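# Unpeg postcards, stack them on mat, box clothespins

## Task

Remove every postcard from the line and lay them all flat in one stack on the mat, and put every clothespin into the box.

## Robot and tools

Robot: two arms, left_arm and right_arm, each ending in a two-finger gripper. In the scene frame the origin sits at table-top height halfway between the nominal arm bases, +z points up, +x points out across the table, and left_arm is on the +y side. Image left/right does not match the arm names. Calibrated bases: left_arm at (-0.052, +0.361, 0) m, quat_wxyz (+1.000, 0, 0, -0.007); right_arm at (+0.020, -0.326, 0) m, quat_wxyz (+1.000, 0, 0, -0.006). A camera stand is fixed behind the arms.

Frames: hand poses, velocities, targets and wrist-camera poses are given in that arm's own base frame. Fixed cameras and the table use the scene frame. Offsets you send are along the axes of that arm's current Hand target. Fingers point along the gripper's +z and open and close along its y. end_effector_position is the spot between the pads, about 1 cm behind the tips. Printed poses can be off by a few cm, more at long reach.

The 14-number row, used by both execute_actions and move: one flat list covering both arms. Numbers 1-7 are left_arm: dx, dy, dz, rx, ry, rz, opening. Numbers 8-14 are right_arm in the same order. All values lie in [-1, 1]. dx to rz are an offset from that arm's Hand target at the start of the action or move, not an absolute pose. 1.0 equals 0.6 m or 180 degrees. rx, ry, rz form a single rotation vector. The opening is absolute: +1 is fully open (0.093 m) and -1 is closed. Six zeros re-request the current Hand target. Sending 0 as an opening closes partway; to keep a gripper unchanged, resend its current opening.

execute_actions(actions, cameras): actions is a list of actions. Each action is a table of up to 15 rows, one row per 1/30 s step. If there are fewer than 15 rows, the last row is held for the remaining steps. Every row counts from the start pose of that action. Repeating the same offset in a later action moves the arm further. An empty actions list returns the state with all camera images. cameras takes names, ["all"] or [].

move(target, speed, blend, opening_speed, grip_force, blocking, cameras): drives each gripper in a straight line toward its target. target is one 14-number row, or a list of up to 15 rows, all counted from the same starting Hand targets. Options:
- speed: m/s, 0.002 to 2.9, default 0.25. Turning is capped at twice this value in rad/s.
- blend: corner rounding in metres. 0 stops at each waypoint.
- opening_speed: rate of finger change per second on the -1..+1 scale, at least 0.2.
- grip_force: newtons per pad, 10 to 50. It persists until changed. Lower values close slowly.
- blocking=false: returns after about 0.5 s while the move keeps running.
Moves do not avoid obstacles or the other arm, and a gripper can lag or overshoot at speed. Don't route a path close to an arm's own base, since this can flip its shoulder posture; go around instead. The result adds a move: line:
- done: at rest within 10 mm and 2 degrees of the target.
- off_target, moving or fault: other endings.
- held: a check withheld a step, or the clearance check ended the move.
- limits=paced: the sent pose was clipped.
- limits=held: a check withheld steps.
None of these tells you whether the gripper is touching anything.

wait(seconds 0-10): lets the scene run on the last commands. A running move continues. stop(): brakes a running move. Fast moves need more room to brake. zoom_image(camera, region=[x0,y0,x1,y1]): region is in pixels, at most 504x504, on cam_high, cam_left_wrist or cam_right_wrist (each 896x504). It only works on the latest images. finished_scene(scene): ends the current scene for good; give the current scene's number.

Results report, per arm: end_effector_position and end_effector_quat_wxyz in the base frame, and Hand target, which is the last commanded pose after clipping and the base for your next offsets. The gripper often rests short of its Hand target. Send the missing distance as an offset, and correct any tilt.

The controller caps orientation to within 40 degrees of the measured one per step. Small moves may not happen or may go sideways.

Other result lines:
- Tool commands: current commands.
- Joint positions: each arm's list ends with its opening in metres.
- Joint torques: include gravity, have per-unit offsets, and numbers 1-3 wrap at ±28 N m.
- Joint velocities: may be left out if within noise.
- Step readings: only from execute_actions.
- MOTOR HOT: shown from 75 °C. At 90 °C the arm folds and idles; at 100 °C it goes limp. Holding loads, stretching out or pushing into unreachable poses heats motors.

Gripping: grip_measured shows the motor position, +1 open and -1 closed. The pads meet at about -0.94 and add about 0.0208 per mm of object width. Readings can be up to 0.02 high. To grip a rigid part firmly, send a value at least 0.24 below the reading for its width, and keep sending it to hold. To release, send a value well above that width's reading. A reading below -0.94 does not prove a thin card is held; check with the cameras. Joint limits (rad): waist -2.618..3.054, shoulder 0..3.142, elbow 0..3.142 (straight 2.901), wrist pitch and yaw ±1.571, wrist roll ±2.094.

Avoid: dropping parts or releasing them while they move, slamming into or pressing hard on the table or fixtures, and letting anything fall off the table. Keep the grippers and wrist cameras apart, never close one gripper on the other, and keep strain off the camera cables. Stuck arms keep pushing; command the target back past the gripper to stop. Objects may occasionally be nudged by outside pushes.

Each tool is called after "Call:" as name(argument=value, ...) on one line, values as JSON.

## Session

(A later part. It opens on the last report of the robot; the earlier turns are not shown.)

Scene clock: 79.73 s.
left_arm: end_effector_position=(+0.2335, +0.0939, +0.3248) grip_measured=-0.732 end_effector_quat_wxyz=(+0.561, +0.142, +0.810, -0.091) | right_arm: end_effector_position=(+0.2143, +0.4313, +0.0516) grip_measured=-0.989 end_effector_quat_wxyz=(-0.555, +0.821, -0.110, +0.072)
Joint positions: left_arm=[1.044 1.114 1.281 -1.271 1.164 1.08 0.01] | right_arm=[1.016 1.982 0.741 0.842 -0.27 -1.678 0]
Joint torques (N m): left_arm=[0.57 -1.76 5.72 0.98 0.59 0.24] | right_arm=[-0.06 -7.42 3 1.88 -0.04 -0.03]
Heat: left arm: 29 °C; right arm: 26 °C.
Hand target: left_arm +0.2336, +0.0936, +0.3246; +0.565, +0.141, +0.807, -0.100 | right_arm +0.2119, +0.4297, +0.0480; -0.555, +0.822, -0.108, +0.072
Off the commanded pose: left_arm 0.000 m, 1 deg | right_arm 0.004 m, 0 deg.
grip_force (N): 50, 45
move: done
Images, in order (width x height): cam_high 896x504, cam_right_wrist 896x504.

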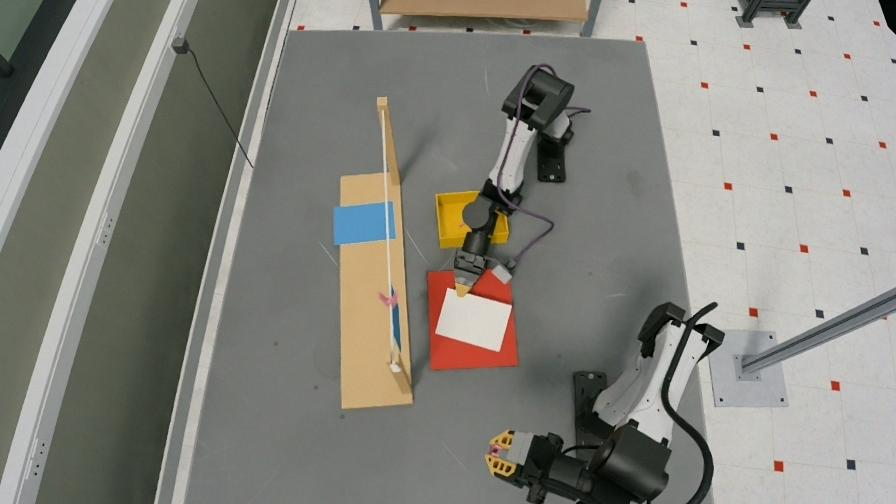

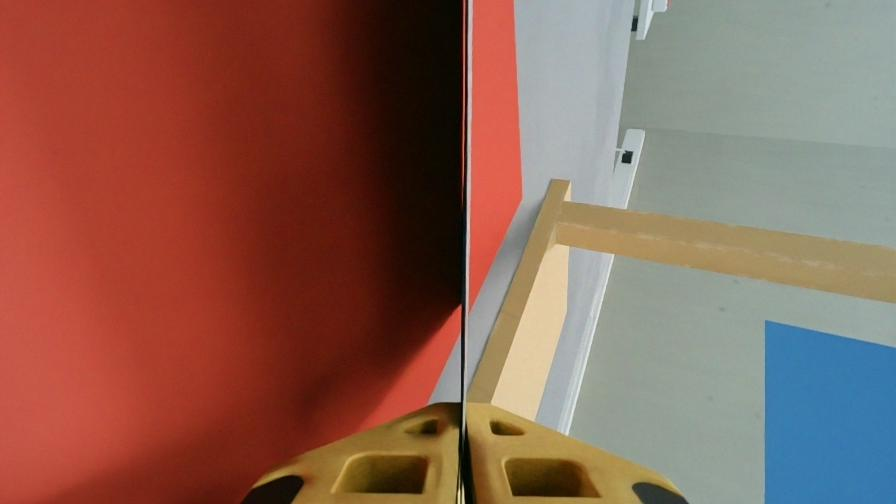

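Call:
move(target=[[0,0,0,0,0,0,-1,0,0.0185,0.0075,0,0,0,-1],[0,0,0,0,0,0,-1,0,0.0185,0.0075,0,0,0,-0.72]], speed=0.08, opening_speed=0.5, cameras=["cam_high","cam_right_wrist"])

Call:
zoom_image(camera="cam_high", region=[410, 220, 550, 390])

Scene clock: 81.67 s.
left_arm: end_effector_position=(+0.2335, +0.0939, +0.3248) grip_measured=-0.732 end_effector_quat_wxyz=(+0.561, +0.142, +0.810, -0.091) | right_arm: end_effector_position=(+0.2137, +0.4302, +0.0371) grip_measured=-0.722 end_effector_quat_wxyz=(-0.554, +0.822, -0.111, +0.072)
Joint positions: left_arm=[1.044 1.114 1.281 -1.271 1.164 1.08 0.01] | right_arm=[1.016 2.033 0.732 0.9 -0.27 -1.678 0.011]
Joint torques (N m): left_arm=[0.58 -1.77 5.71 0.97 0.59 0.24] | right_arm=[0.05 -7.97 3.03 1.91 -0.03 -0.07]
Heat: left arm: 29 °C; right arm: 25 °C.
Hand target: left_arm +0.2336, +0.0936, +0.3246; +0.565, +0.141, +0.807, -0.100 | right_arm +0.2119, +0.4297, +0.0361; -0.555, +0.822, -0.108, +0.072
Off the commanded pose: left_arm 0.000 m, 1 deg | right_arm 0.002 m, 0 deg.
grip_force (N): 50, 45
move: done; target 2's new opening was sent with right_arm's hand 0.013 m and 2 deg from that target
Images, in order (width x height): cam_high 896x504, cam_right_wrist 896x504.

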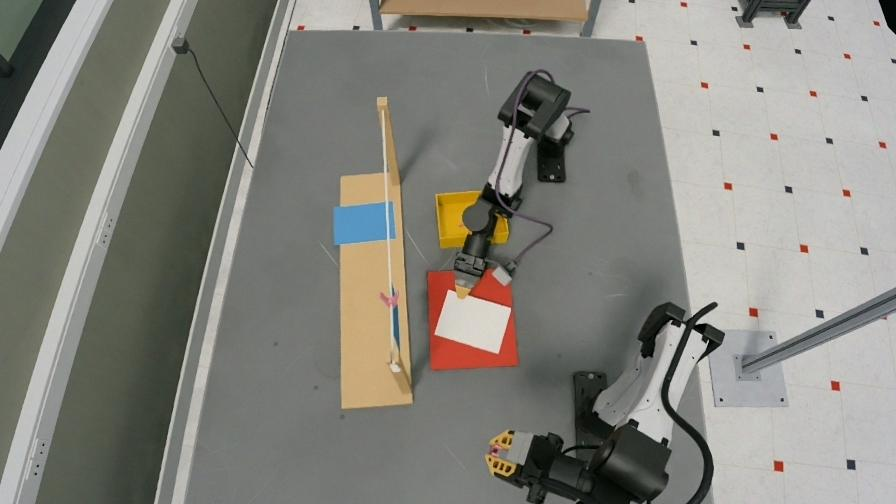

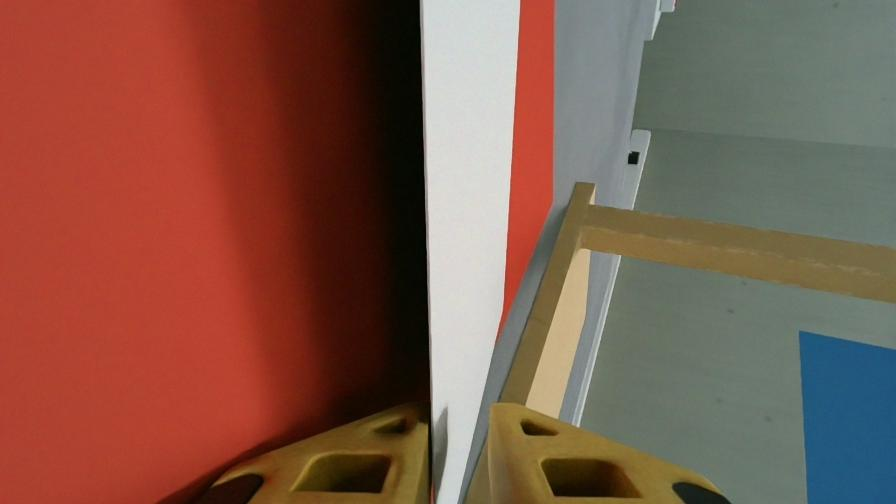

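Scaled by 2.965 from the camera's 896x504 image, which has a finer 1280x720 frame.

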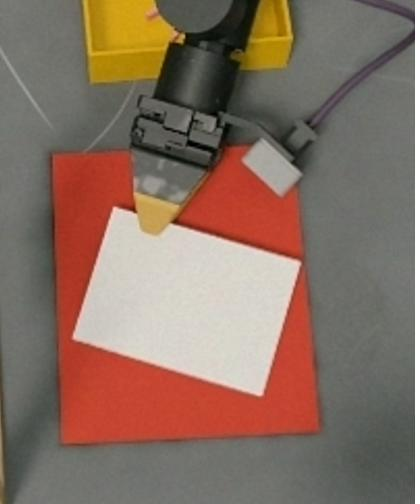

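Call:
move(target=[[0,0,0,0,0,0,-1,0,0.029,-0.0717,0,0,0,-0.72],[-0.061,-0.2155,0.0923,0.041,0.032,0.029,-1,0.012,-0.1838,-0.2748,0.1235,0.0293,0.257,-0.6],[-0.115,-0.6013,0.2408,0.145,0.11,0.1015,-1,0.2702,-0.0928,-0.7218,0.2469,0.0585,0.5141,-0.4],[0.0468,-0.884,0.381,0.2071,0.1579,0.145,-1,0.2702,-0.0928,-0.7218,0.2469,0.0585,0.5141,-0.4],[0.2818,-0.884,0.4665,0.2071,0.1579,0.145,-1,0.2702,-0.0928,-0.7218,0.2469,0.0585,0.5141,-0.4]], speed=[0.08,0.25,0.35,0.25,0.15], blend=[0.01,0.04,0.04,0.02,0], cameras=["all"])

Call:
zoom_image(camera="cam_high", region=[330, 90, 560, 390])

Scene clock: 93.67 s.
left_arm: end_effector_position=(+0.2463, -0.4722, +0.0754) grip_measured=-0.732 end_effector_quat_wxyz=(+0.288, +0.505, +0.794, -0.178) | right_arm: end_effector_position=(+0.2697, +0.0208, +0.2377) grip_measured=-0.401 end_effector_quat_wxyz=(+0.653, -0.226, +0.677, +0.253)
Joint positions: left_arm=[-1.083 2.048 1.461 -0.295 0.024 0.041 0.01] | right_arm=[-0.554 0.861 0.345 0.458 -1.244 -0.008 0.026]
Joint torques (N m): left_arm=[0.03 -9.98 6 2.12 0 0.1] | right_arm=[-0.55 -0.95 7.73 1.77 -0.06 -0.04]
Heat: left arm: 28 °C; right arm: 26 °C.
Hand target: left_arm +0.2460, -0.4754, +0.0708; +0.289, +0.504, +0.793, -0.184 | right_arm +0.2706, +0.0200, +0.2498; +0.664, -0.242, +0.664, +0.243
Off the commanded pose: left_arm 0.006 m, 1 deg | right_arm 0.012 m, 3 deg.
grip_force (N): 50, 45
move: off_target (right_arm); blend cut to 0 m at target 2, 0 m at target 3; target 2's new opening was sent with right_arm's hand 0.013 m and 3 deg from that target; target 3's new opening was sent with right_arm's hand 0.012 m and 3 deg from that target

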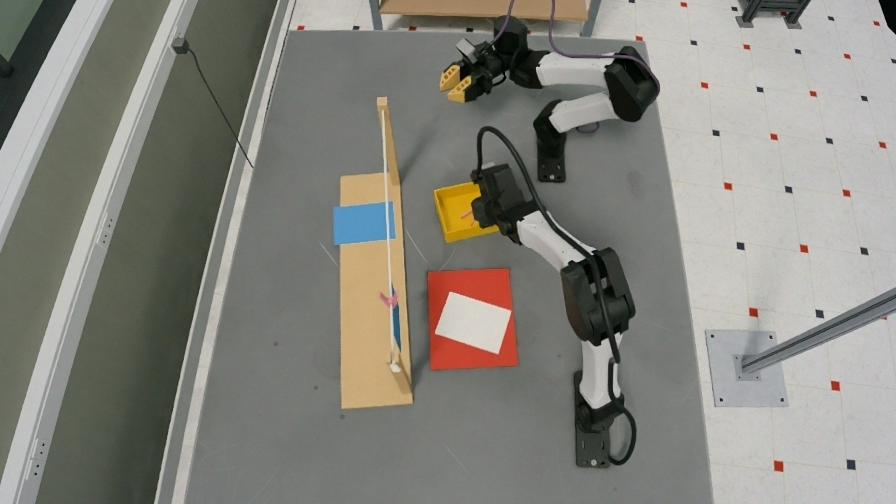

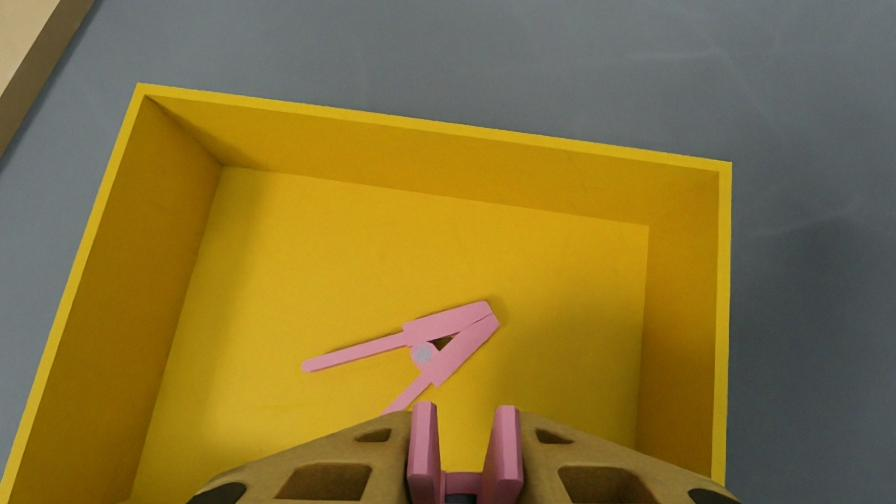

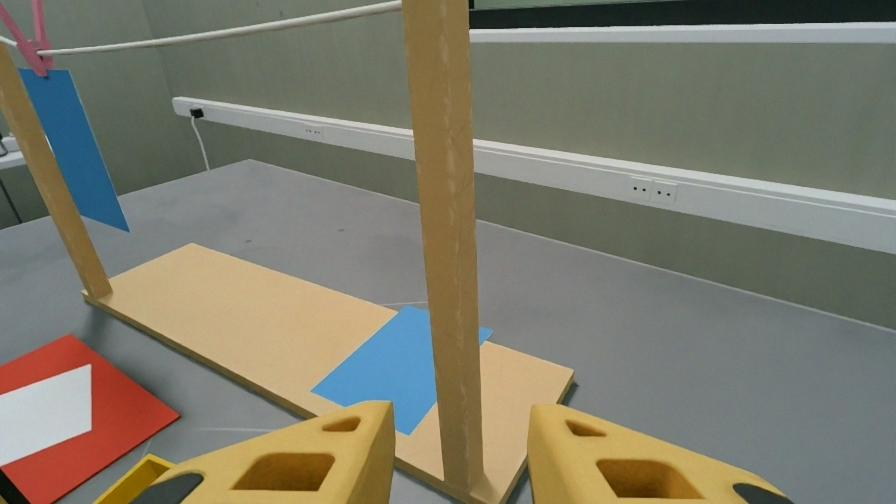

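Scaled by 1.680 from the camera's 896x504 image, which has a finer 1280x720 frame.

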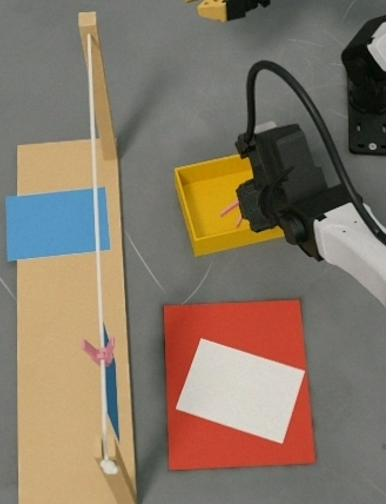

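Call:
move(target=[0,0,0,0,0,0,-0.15,0,0,0,0,0,0,-0.4], speed=0.05, opening_speed=0.7, cameras=["cam_left_wrist"])

Scene clock: 95.27 s.
left_arm: end_effector_position=(+0.2464, -0.4724, +0.0756) grip_measured=-0.153 end_effector_quat_wxyz=(+0.288, +0.505, +0.794, -0.178) | right_arm: end_effector_position=(+0.2697, +0.0208, +0.2377) grip_measured=-0.401 end_effector_quat_wxyz=(+0.653, -0.226, +0.677, +0.253)
Joint positions: left_arm=[-1.083 2.048 1.461 -0.294 0.024 0.041 0.038] | right_arm=[-0.554 0.861 0.345 0.458 -1.244 -0.008 0.026]
Joint torques (N m): left_arm=[0.05 -9.98 6 2.07 0 0.1] | right_arm=[-0.59 -0.51 7.87 1.75 -0.14 0.02]
Heat: left arm: 28 °C; right arm: 26 °C.
Hand target: left_arm +0.2460, -0.4753, +0.0707; +0.289, +0.504, +0.793, -0.184 | right_arm +0.2706, +0.0200, +0.2498; +0.664, -0.242, +0.664, +0.243
Off the commanded pose: left_arm 0.006 m, 1 deg | right_arm 0.012 m, 3 deg.
grip_force (N): 50, 45
move: off_target (right_arm)
Images, in order (width x height): cam_left_wrist 896x504.

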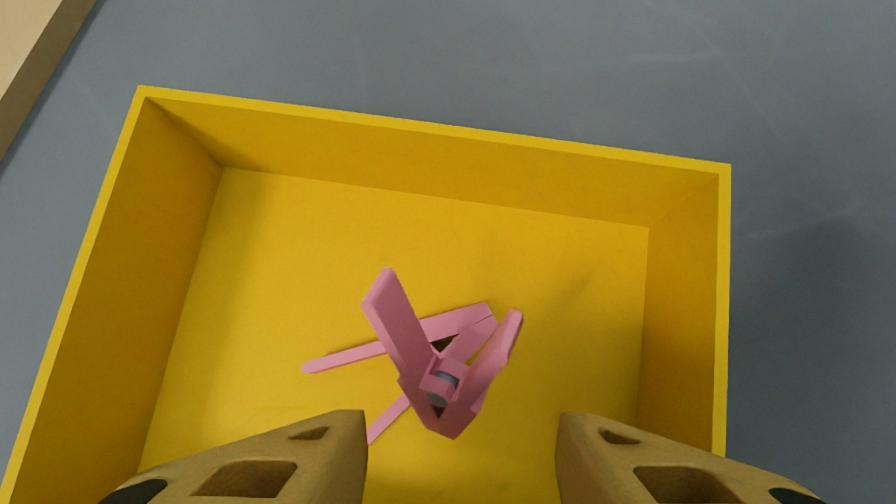

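Call:
move(target=[[-0.2233,0.0142,-0.313,0,0,0,-0.15,0,0,0,0,0,0,-0.3],[-0.0473,0.2302,-0.6768,0.03,-0.083,0.021,0.2,0.05,0.268,0.1473,-0.125,0,0,-0.2],[0.0333,0.4577,-0.7878,0.0599,-0.166,0.0419,0.3,0.0917,0.4198,0.3293,-0.22,-0.01,0,-0.2],[0.0072,0.5115,-0.7225,0.0599,-0.166,0.0419,0.3,0.1,0.4225,0.4947,-0.25,-0.015,0,-0.2]], speed=[0.15,0.3,0.3,0.2], blend=[0.02,0.04,0.03,0], opening_speed=0.8, cameras=["all"])

Call:
zoom_image(camera="cam_high", region=[330, 90, 560, 410])

Scene clock: 106.40 s.
left_arm: end_effector_position=(+0.4031, -0.0891, +0.3974) grip_measured=+0.297 end_effector_quat_wxyz=(+0.490, +0.477, +0.642, -0.346) | right_arm: end_effector_position=(+0.3286, +0.4033, +0.1769) grip_measured=-0.201 end_effector_quat_wxyz=(+0.524, -0.472, +0.519, +0.482)
Joint positions: left_arm=[0.181 2.007 2.449 -1.578 1.256 1.14 0.059] | right_arm=[0.644 2.035 1.019 1.038 -0.837 0.021 0.036]
Joint torques (N m): left_arm=[-0.2 -8.1 7.41 0.94 0.38 0.12] | right_arm=[-0.75 -9.01 7.56 1.72 -0.04 0.08]
Heat: left arm: 28 °C; right arm: 26 °C.
Hand target: left_arm +0.4043, -0.0892, +0.3995; +0.447, +0.515, +0.637, -0.361 | right_arm +0.3345, +0.4052, +0.1902; +0.536, -0.472, +0.505, +0.484
Off the commanded pose: left_arm 0.002 m, 7 deg | right_arm 0.015 m, 2 deg.
joint sent to its limit (left arm) — joint 4 (wrist pitch), lower limit. The joint targets are off in orientation, not in position.
grip_force (N): 50, 45
move: off_target (left_arm, right_arm); blend cut to 0 m at target 1, 0 m at target 2, 0 m at target 3; target 3's new opening was sent with left_arm's hand 0.008 m and 11 deg from that target

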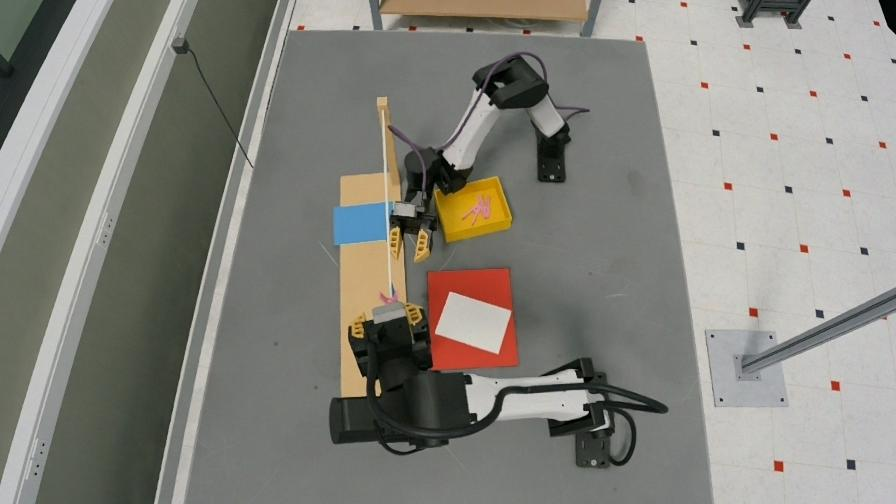

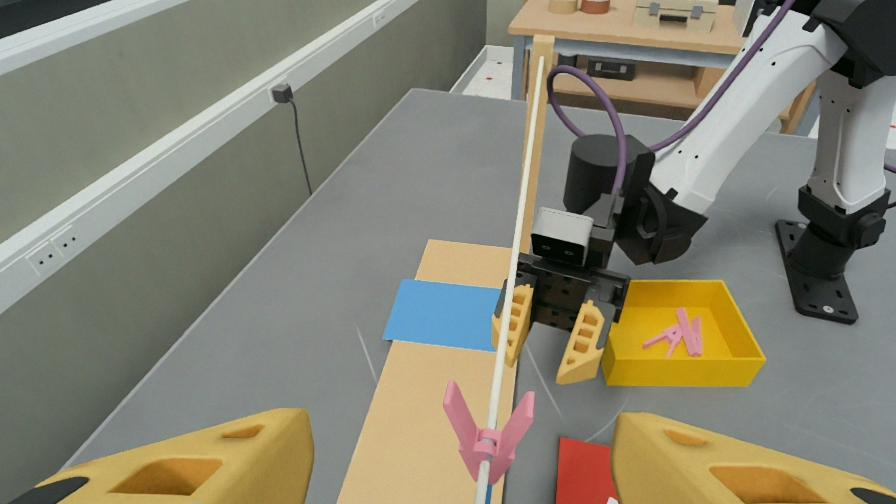

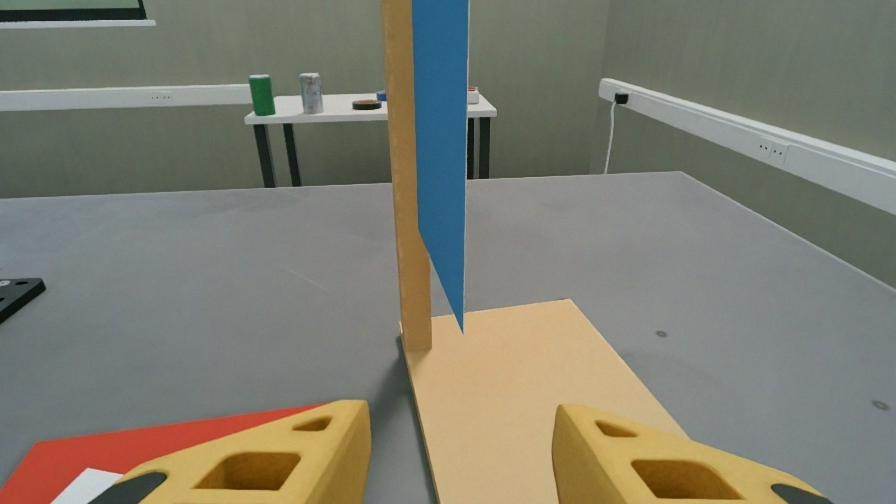

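Scaled by 1.575 from the camera's 896x504 image, which has a finer 1280x720 frame.

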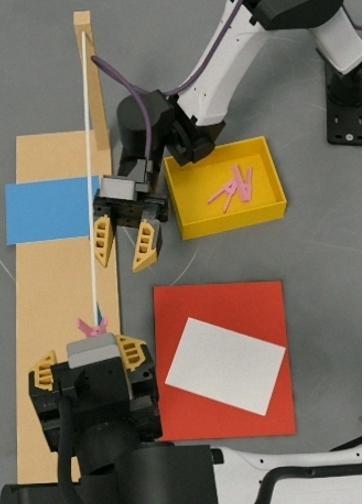

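Call:
move(target=[0.0527,-0.0045,0.109,0,0,0,0.3,0.005,-0.006,0.1525,-0.0556,0,0,-0.2], speed=0.12, cameras=["all"])

Scene clock: 109.37 s.
left_arm: end_effector_position=(+0.4157, -0.1390, +0.3409) grip_measured=+0.297 end_effector_quat_wxyz=(+0.437, +0.508, +0.641, -0.373) | right_arm: end_effector_position=(+0.3443, +0.4921, +0.1764) grip_measured=-0.201 end_effector_quat_wxyz=(+0.481, -0.514, +0.480, +0.523)
Joint positions: left_arm=[0.043 2.007 2.234 -1.401 1.194 1.111 0.059] | right_arm=[0.737 2.302 1.49 0.828 -0.911 0.021 0.036]
Joint torques (N m): left_arm=[-0.1 -11.86 4.64 1.21 0.37 0.11] | right_arm=[-0.08 -11.51 8.62 1.74 -0.07 0.06]
Heat: left arm: 28 °C; right arm: 27 °C.
Hand target: left_arm +0.4123, -0.1394, +0.3476; +0.447, +0.515, +0.636, -0.361 | right_arm +0.3460, +0.4961, +0.1910; +0.493, -0.517, +0.462, +0.526
Off the commanded pose: left_arm 0.007 m, 2 deg | right_arm 0.015 m, 3 deg.
grip_force (N): 50, 45
move: off_target (right_arm)

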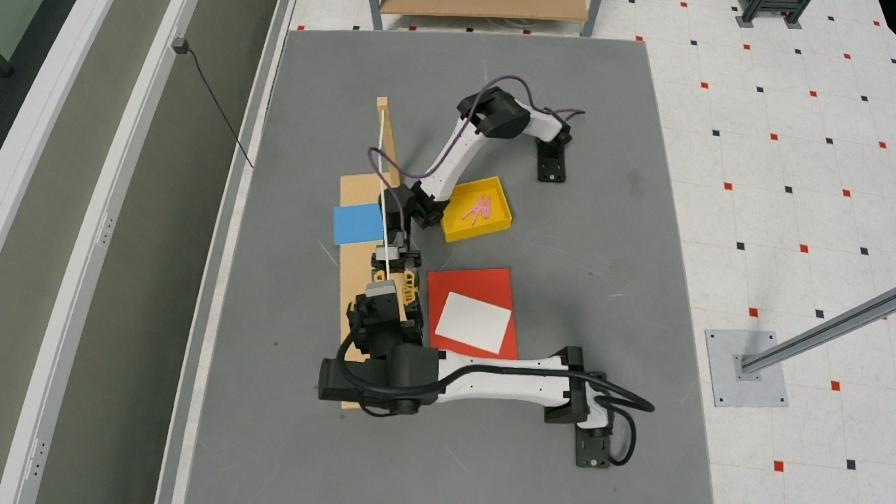

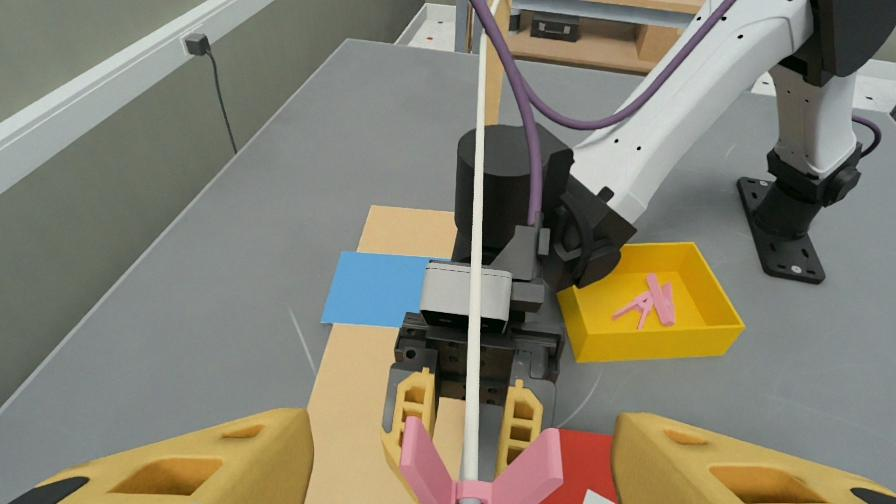

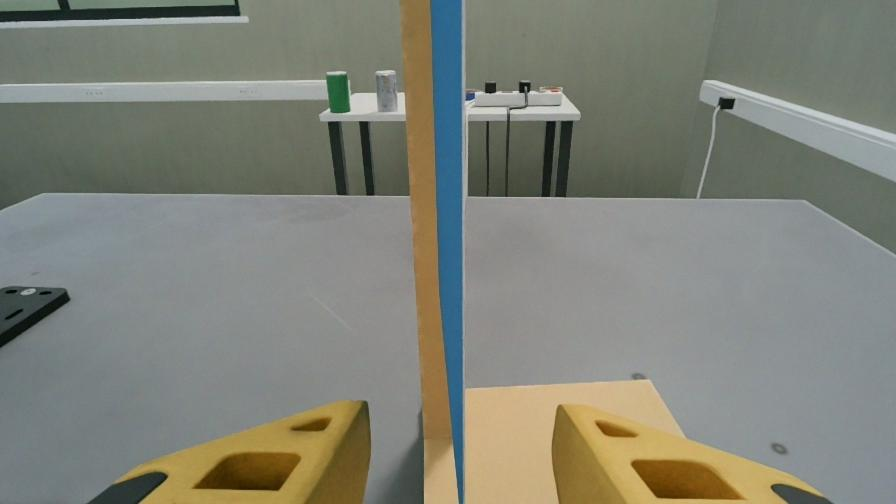

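Call:
move(target=[0,0,0,0,0,0,0.3,0,0,0.006,0,0,0,-1], speed=0.08, grip_force=[50,26], cameras=["cam_left_wrist","cam_right_wrist"])

Scene clock: 112.17 s.
left_arm: end_effector_position=(+0.4159, -0.1389, +0.3410) grip_measured=+0.297 end_effector_quat_wxyz=(+0.438, +0.508, +0.641, -0.373) | right_arm: end_effector_position=(+0.3459, +0.4935, +0.1767) grip_measured=-0.989 end_effector_quat_wxyz=(+0.481, -0.514, +0.480, +0.523)
Joint positions: left_arm=[0.043 2.007 2.234 -1.399 1.194 1.11 0.059] | right_arm=[0.737 2.308 1.503 0.822 -0.911 0.021 0]
Joint torques (N m): left_arm=[-0.12 -11.92 4.57 1.22 0.36 0.11] | right_arm=[0.24 -11.33 8.59 1.71 0.01 0.06]
Heat: left arm: 28 °C; right arm: 27 °C.
Hand target: left_arm +0.4123, -0.1394, +0.3476; +0.447, +0.515, +0.637, -0.361 | right_arm +0.3457, +0.4997, +0.1911; +0.493, -0.517, +0.462, +0.526
Off the commanded pose: left_arm 0.007 m, 2 deg | right_arm 0.016 m, 3 deg.
grip_force (N): 50, 26
move: off_target (right_arm)
Images, in order (width x height): cam_left_wrist 896x504, cam_right_wrist 896x504.

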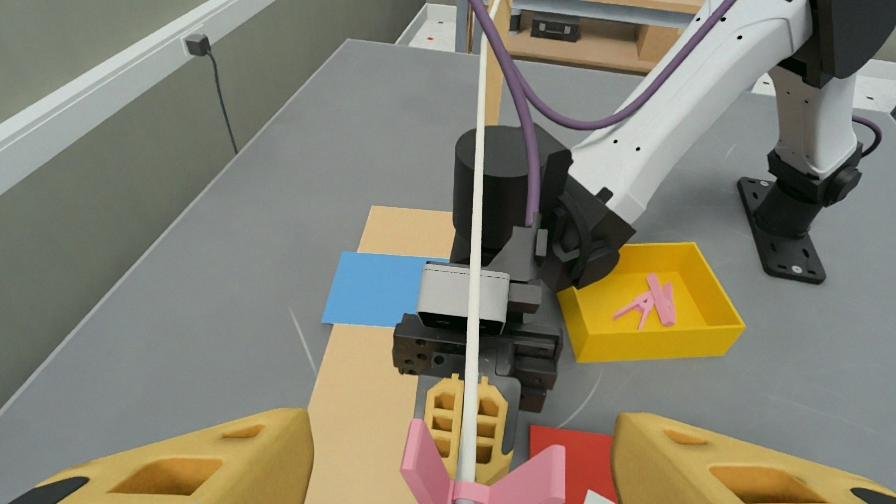

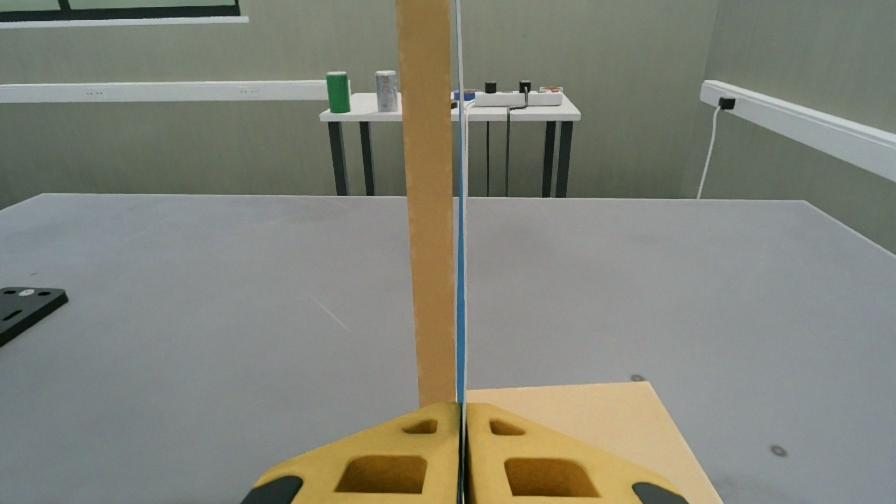

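Call:
execute_actions(actions=[])

Scene clock: 113.47 s.
left_arm: end_effector_position=(+0.4159, -0.1389, +0.3410) grip_measured=+0.297 end_effector_quat_wxyz=(+0.438, +0.508, +0.641, -0.373) | right_arm: end_effector_position=(+0.3459, +0.4935, +0.1767) grip_measured=-0.989 end_effector_quat_wxyz=(+0.481, -0.514, +0.480, +0.523)
Joint positions: left_arm=[0.043 2.007 2.234 -1.399 1.194 1.11 0.059] | right_arm=[0.737 2.308 1.503 0.822 -0.911 0.021 0]
Joint velocities: within noise
Joint torques (N m): left_arm=[-0.14 -11.92 4.57 1.22 0.37 0.11] | right_arm=[0.2 -11.41 8.51 1.7 0 0.07]
Motor temperatures (°C): left_arm=[21 29 27 27 21 20 20] | right_arm=[19 26 27 26 21 21 19]
Heat: left arm: 29 °C; right arm: 27 °C.
Hand target: left_arm +0.4123, -0.1394, +0.3476; +0.447, +0.515, +0.637, -0.361 | right_arm +0.3457, +0.4997, +0.1911; +0.493, -0.517, +0.462, +0.526
Tool commands: left_gripper/opening=+0.3 right_gripper/opening=-1.0
Off the commanded pose: left_arm 0.007 m, 2 deg | right_arm 0.016 m, 3 deg.
grip_force (N): 50, 26

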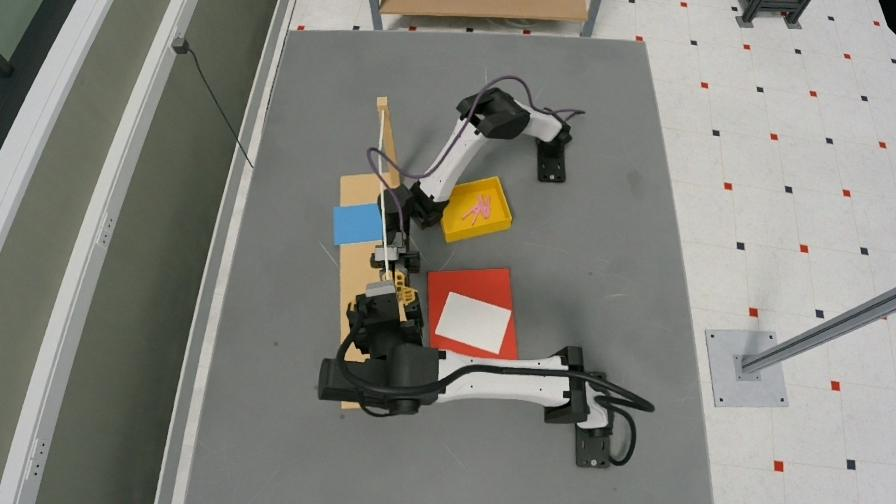

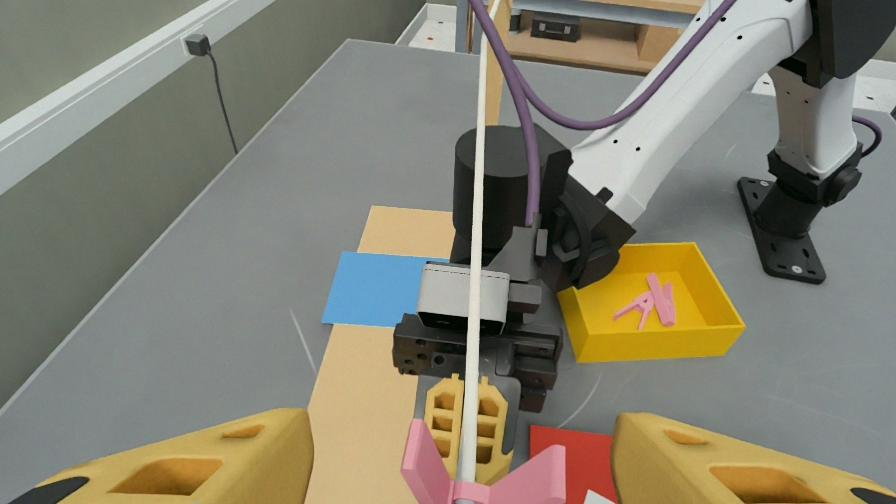

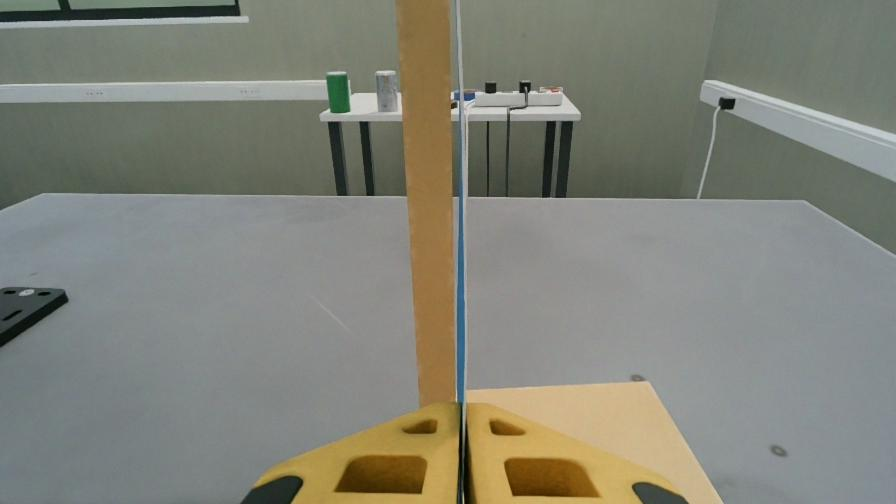

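Call:
move(target=[[0,0,0,0,0,0,0.3,0,0,0,-0.0389,-0.0009,0.0015,-1],[0.0495,-0.011,0.03,0,0,0,0.3,0,0,0,-0.0389,-0.0009,0.0015,-1]], speed=0.12, grip_force=[50,45], cameras=["cam_left_wrist"])

Scene clock: 116.83 s.
left_arm: end_effector_position=(+0.4109, -0.1471, +0.3203) grip_measured=+0.297 end_effector_quat_wxyz=(+0.457, +0.516, +0.625, -0.366) | right_arm: end_effector_position=(+0.3415, +0.4983, +0.1777) grip_measured=-0.989 end_effector_quat_wxyz=(-0.447, +0.542, -0.446, -0.555)
Joint positions: left_arm=[0.025 1.888 1.946 -1.135 1.205 1.063 0.059] | right_arm=[0.726 2.37 1.611 0.79 -1.049 0.038 0]
Joint torques (N m): left_arm=[-0.42 -10.39 3.9 1.08 0.15 0.13] | right_arm=[-0.65 -12.04 8.75 1.69 -0.03 0.02]
Heat: left arm: 29 °C; right arm: 27 °C.
Hand target: left_arm +0.4073, -0.1475, +0.3134; +0.446, +0.515, +0.637, -0.361 | right_arm +0.3455, +0.4997, +0.1912; -0.460, +0.544, -0.429, -0.555
Off the commanded pose: left_arm 0.008 m, 2 deg | right_arm 0.014 m, 2 deg.
grip_force (N): 50, 45
move: off_target (right_arm)
Images, in order (width x height): cam_left_wrist 896x504.

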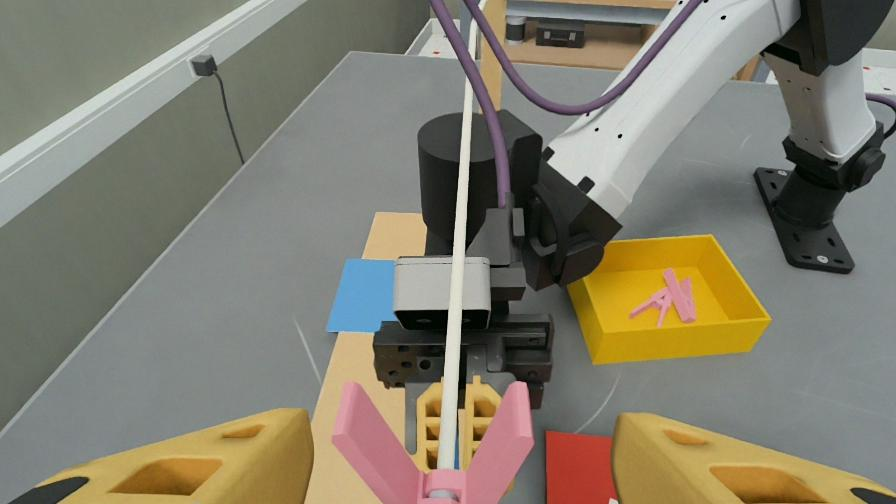

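Call:
move(target=[[0,0.008,0,0,0,0,0.3,0,0,0,0,0,0,-1],[0,0.008,0,0,0,0,-1,0,0,0,0,0,0,-1]], speed=0.12, opening_speed=0.8, cameras=["all"])

Scene clock: 119.87 s.
left_arm: end_effector_position=(+0.4109, -0.1471, +0.3203) grip_measured=-0.722 end_effector_quat_wxyz=(+0.457, +0.516, +0.625, -0.366) | right_arm: end_effector_position=(+0.3413, +0.4982, +0.1774) grip_measured=-0.989 end_effector_quat_wxyz=(-0.446, +0.542, -0.446, -0.555)
Joint positions: left_arm=[0.025 1.888 1.946 -1.135 1.205 1.062 0.011] | right_arm=[0.726 2.37 1.611 0.789 -1.05 0.038 0]
Joint torques (N m): left_arm=[-0.17 -8.81 5.9 1.01 0.16 0.11] | right_arm=[-0.53 -11.67 8.57 1.64 -0.09 0.09]
Heat: left arm: 29 °C; right arm: 28 °C.
Hand target: left_arm +0.4120, -0.1465, +0.3134; +0.447, +0.515, +0.637, -0.361 | right_arm +0.3455, +0.4997, +0.1911; -0.460, +0.544, -0.429, -0.555
Off the commanded pose: left_arm 0.007 m, 2 deg | right_arm 0.014 m, 3 deg.
grip_force (N): 50, 45
move: off_target (right_arm)

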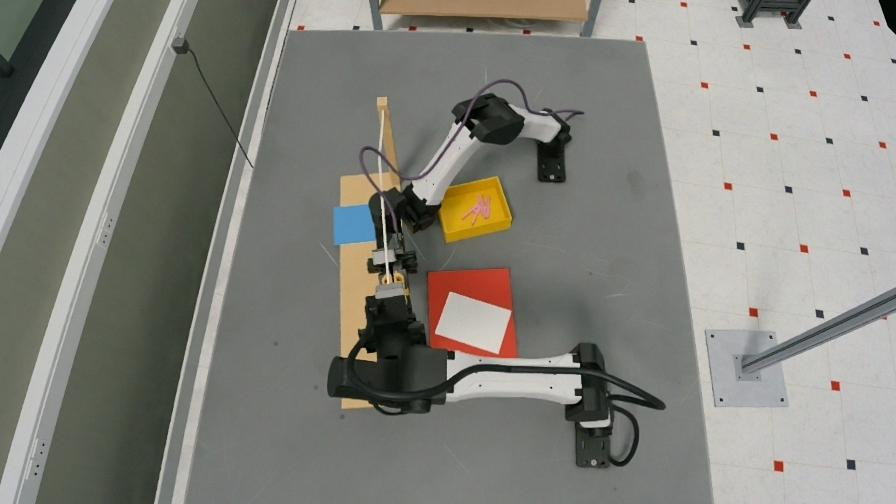

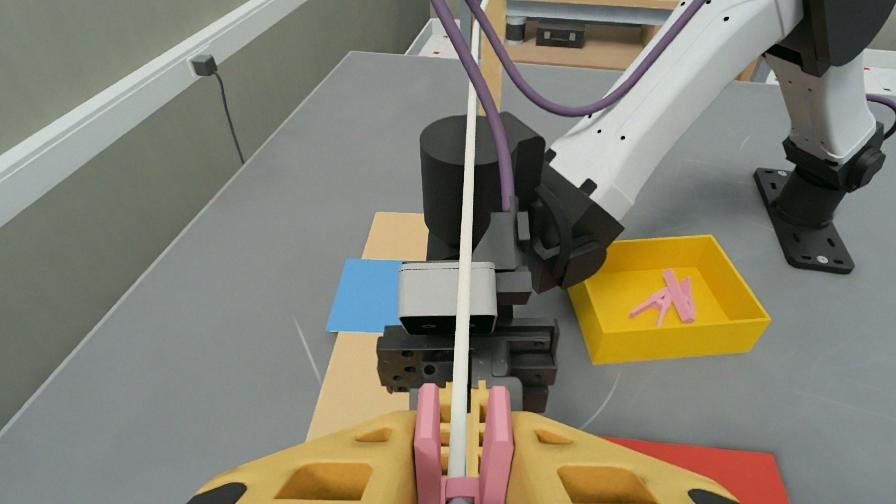

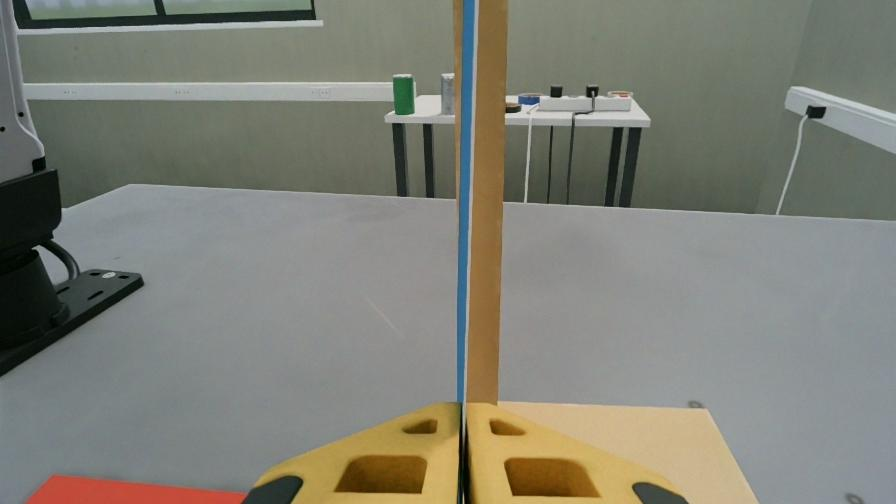

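Call:
move(target=[[-0.11,0,-0.04,0,0,0,-1,0,0,0,0,0,0,-1],[-0.078,-0.1037,-0.209,-0.131,0,-0.0475,-1,0,0,0,0,0,0,-1],[0.105,-0.2067,-0.4457,-0.303,0,-0.11,-1,-0.0695,0.1775,0.041,0,0,0,-1],[0.105,-0.2067,-0.4457,-0.303,0,-0.11,-1,-0.0568,0.2405,-0.065,0.0104,0.2174,-0.4487,-1]], speed=[0.15,0.25,0.25,0.35], blend=[0,0.03,0.03,0], cameras=["all"])

Scene clock: 128.00 s.
left_arm: end_effector_position=(+0.2336, +0.0947, +0.3440) grip_measured=-0.737 end_effector_quat_wxyz=(+0.561, +0.141, +0.811, -0.093) | right_arm: end_effector_position=(+0.2146, +0.4310, +0.2027) grip_measured=-0.989 end_effector_quat_wxyz=(-0.534, +0.835, -0.120, +0.061)
Joint positions: left_arm=[1.046 1.151 1.386 -1.348 1.166 1.085 0.01] | right_arm=[1.015 1.59 1.063 0.074 -0.272 -1.672 0]
Joint torques (N m): left_arm=[0.57 -1.94 5.89 0.96 0.6 0.24] | right_arm=[-0.09 -10.3 5.19 1.93 0.01 -0.1]
Heat: left arm: 29 °C; right arm: 30 °C.
Hand target: left_arm +0.2337, +0.0944, +0.3452; +0.565, +0.141, +0.806, -0.100 | right_arm +0.2122, +0.4299, +0.2202; -0.554, +0.822, -0.108, +0.072
Off the commanded pose: left_arm 0.001 m, 1 deg | right_arm 0.018 m, 3 deg.
grip_force (N): 50, 45
move: off_target (right_arm)

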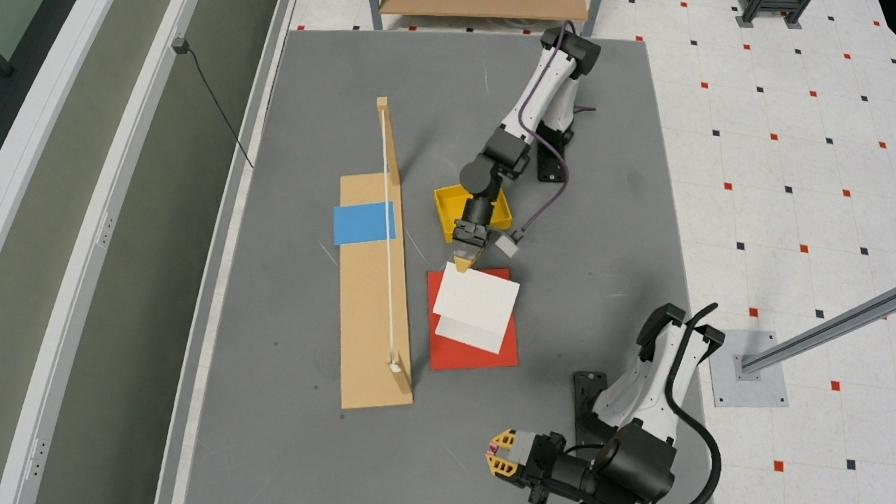

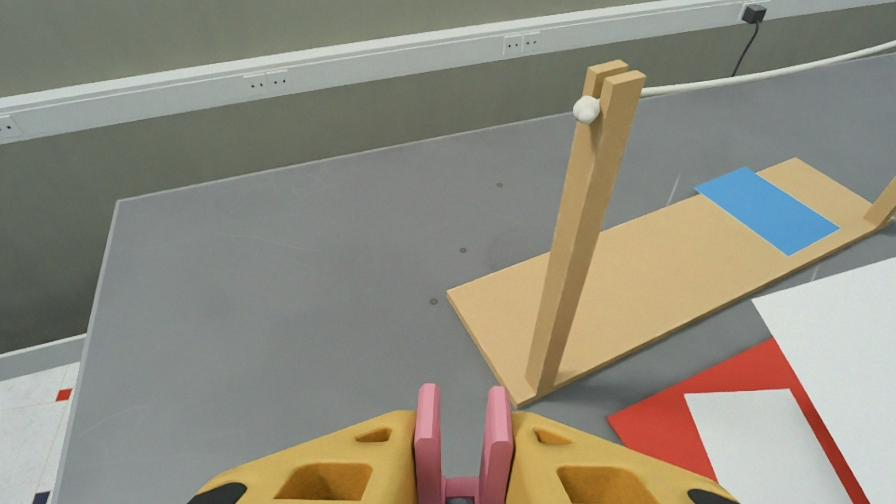

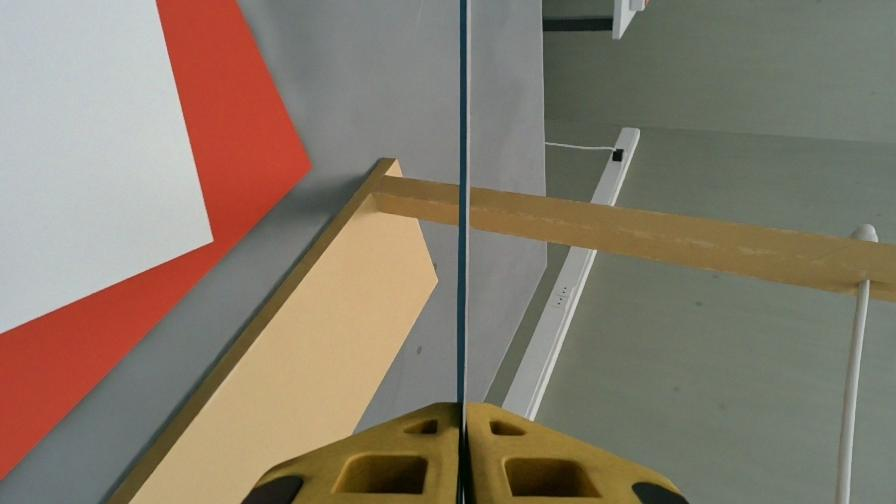

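Call:
move(target=[[0,0,0,0,0,0,-1,0,0.2843,0.1148,0,0,0,-1],[0,0,0,0,0,0,-1,0,0.2843,0.1148,0,0,0,-0.72],[0,0,0,0,0,0,-1,0,0.3133,0.0431,0,0,0,-0.72],[-0.0537,-0.3678,0.1725,0.2069,0.1578,0.1449,-1,0,0.1588,-0.0193,0,0,0,-0.72]], speed=[0.2,0.2,0.15,0.3], opening_speed=0.5, blend=[0,0,0.01,0], cameras=["cam_high","cam_right_wrist"])

Scene clock: 134.47 s.
left_arm: end_effector_position=(+0.2597, -0.1498, +0.3352) grip_measured=-0.737 end_effector_quat_wxyz=(+0.287, +0.504, +0.793, -0.189) | right_arm: end_effector_position=(+0.1960, +0.3770, +0.1092) grip_measured=-0.722 end_effector_quat_wxyz=(-0.526, +0.839, -0.123, +0.064)
Joint positions: left_arm=[-0.232 1.448 1.866 -1.514 0.537 0.768 0.01] | right_arm=[0.977 1.565 0.634 0.456 -0.293 -1.694 0.011]
Joint torques (N m): left_arm=[-0.38 -3.99 7.92 1.19 0.13 0.08] | right_arm=[-0.43 -8.4 7.87 1.79 -0.24 -0.05]
Heat: left arm: 28 °C; right arm: 30 °C.
Hand target: left_arm +0.2603, -0.1499, +0.3405; +0.290, +0.504, +0.793, -0.184 | right_arm +0.2002, +0.3851, +0.1362; -0.554, +0.822, -0.108, +0.072
Off the commanded pose: left_arm 0.005 m, 1 deg | right_arm 0.028 m, 4 deg.
grip_force (N): 50, 45
move: off_target (right_arm); target 2's new opening was sent with right_arm's hand 0.012 m and 1 deg from that target
Images, in order (width x height): cam_high 896x504, cam_right_wrist 896x504.

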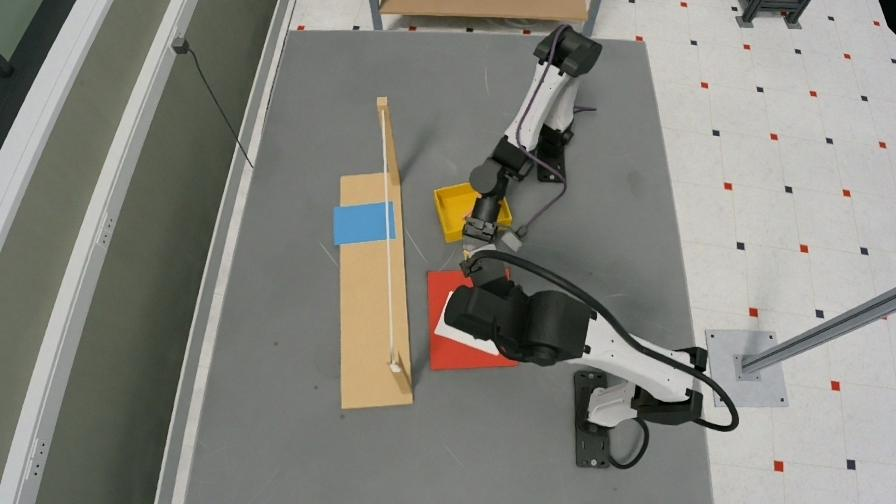

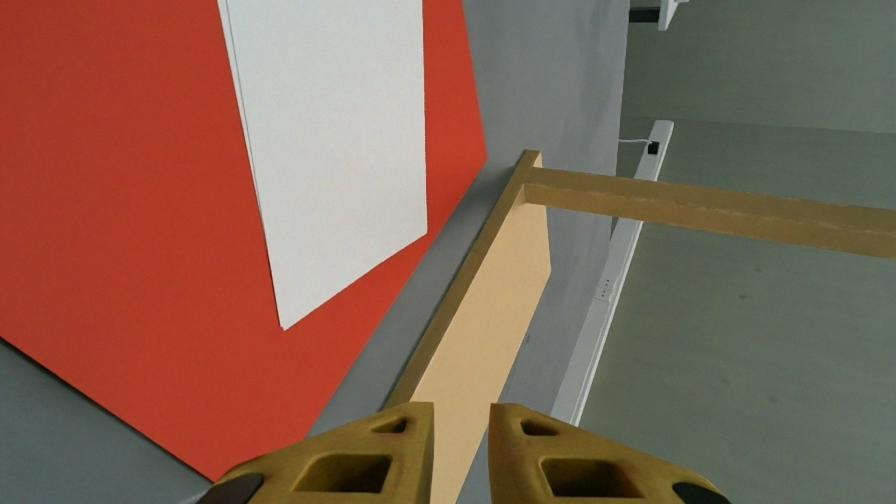

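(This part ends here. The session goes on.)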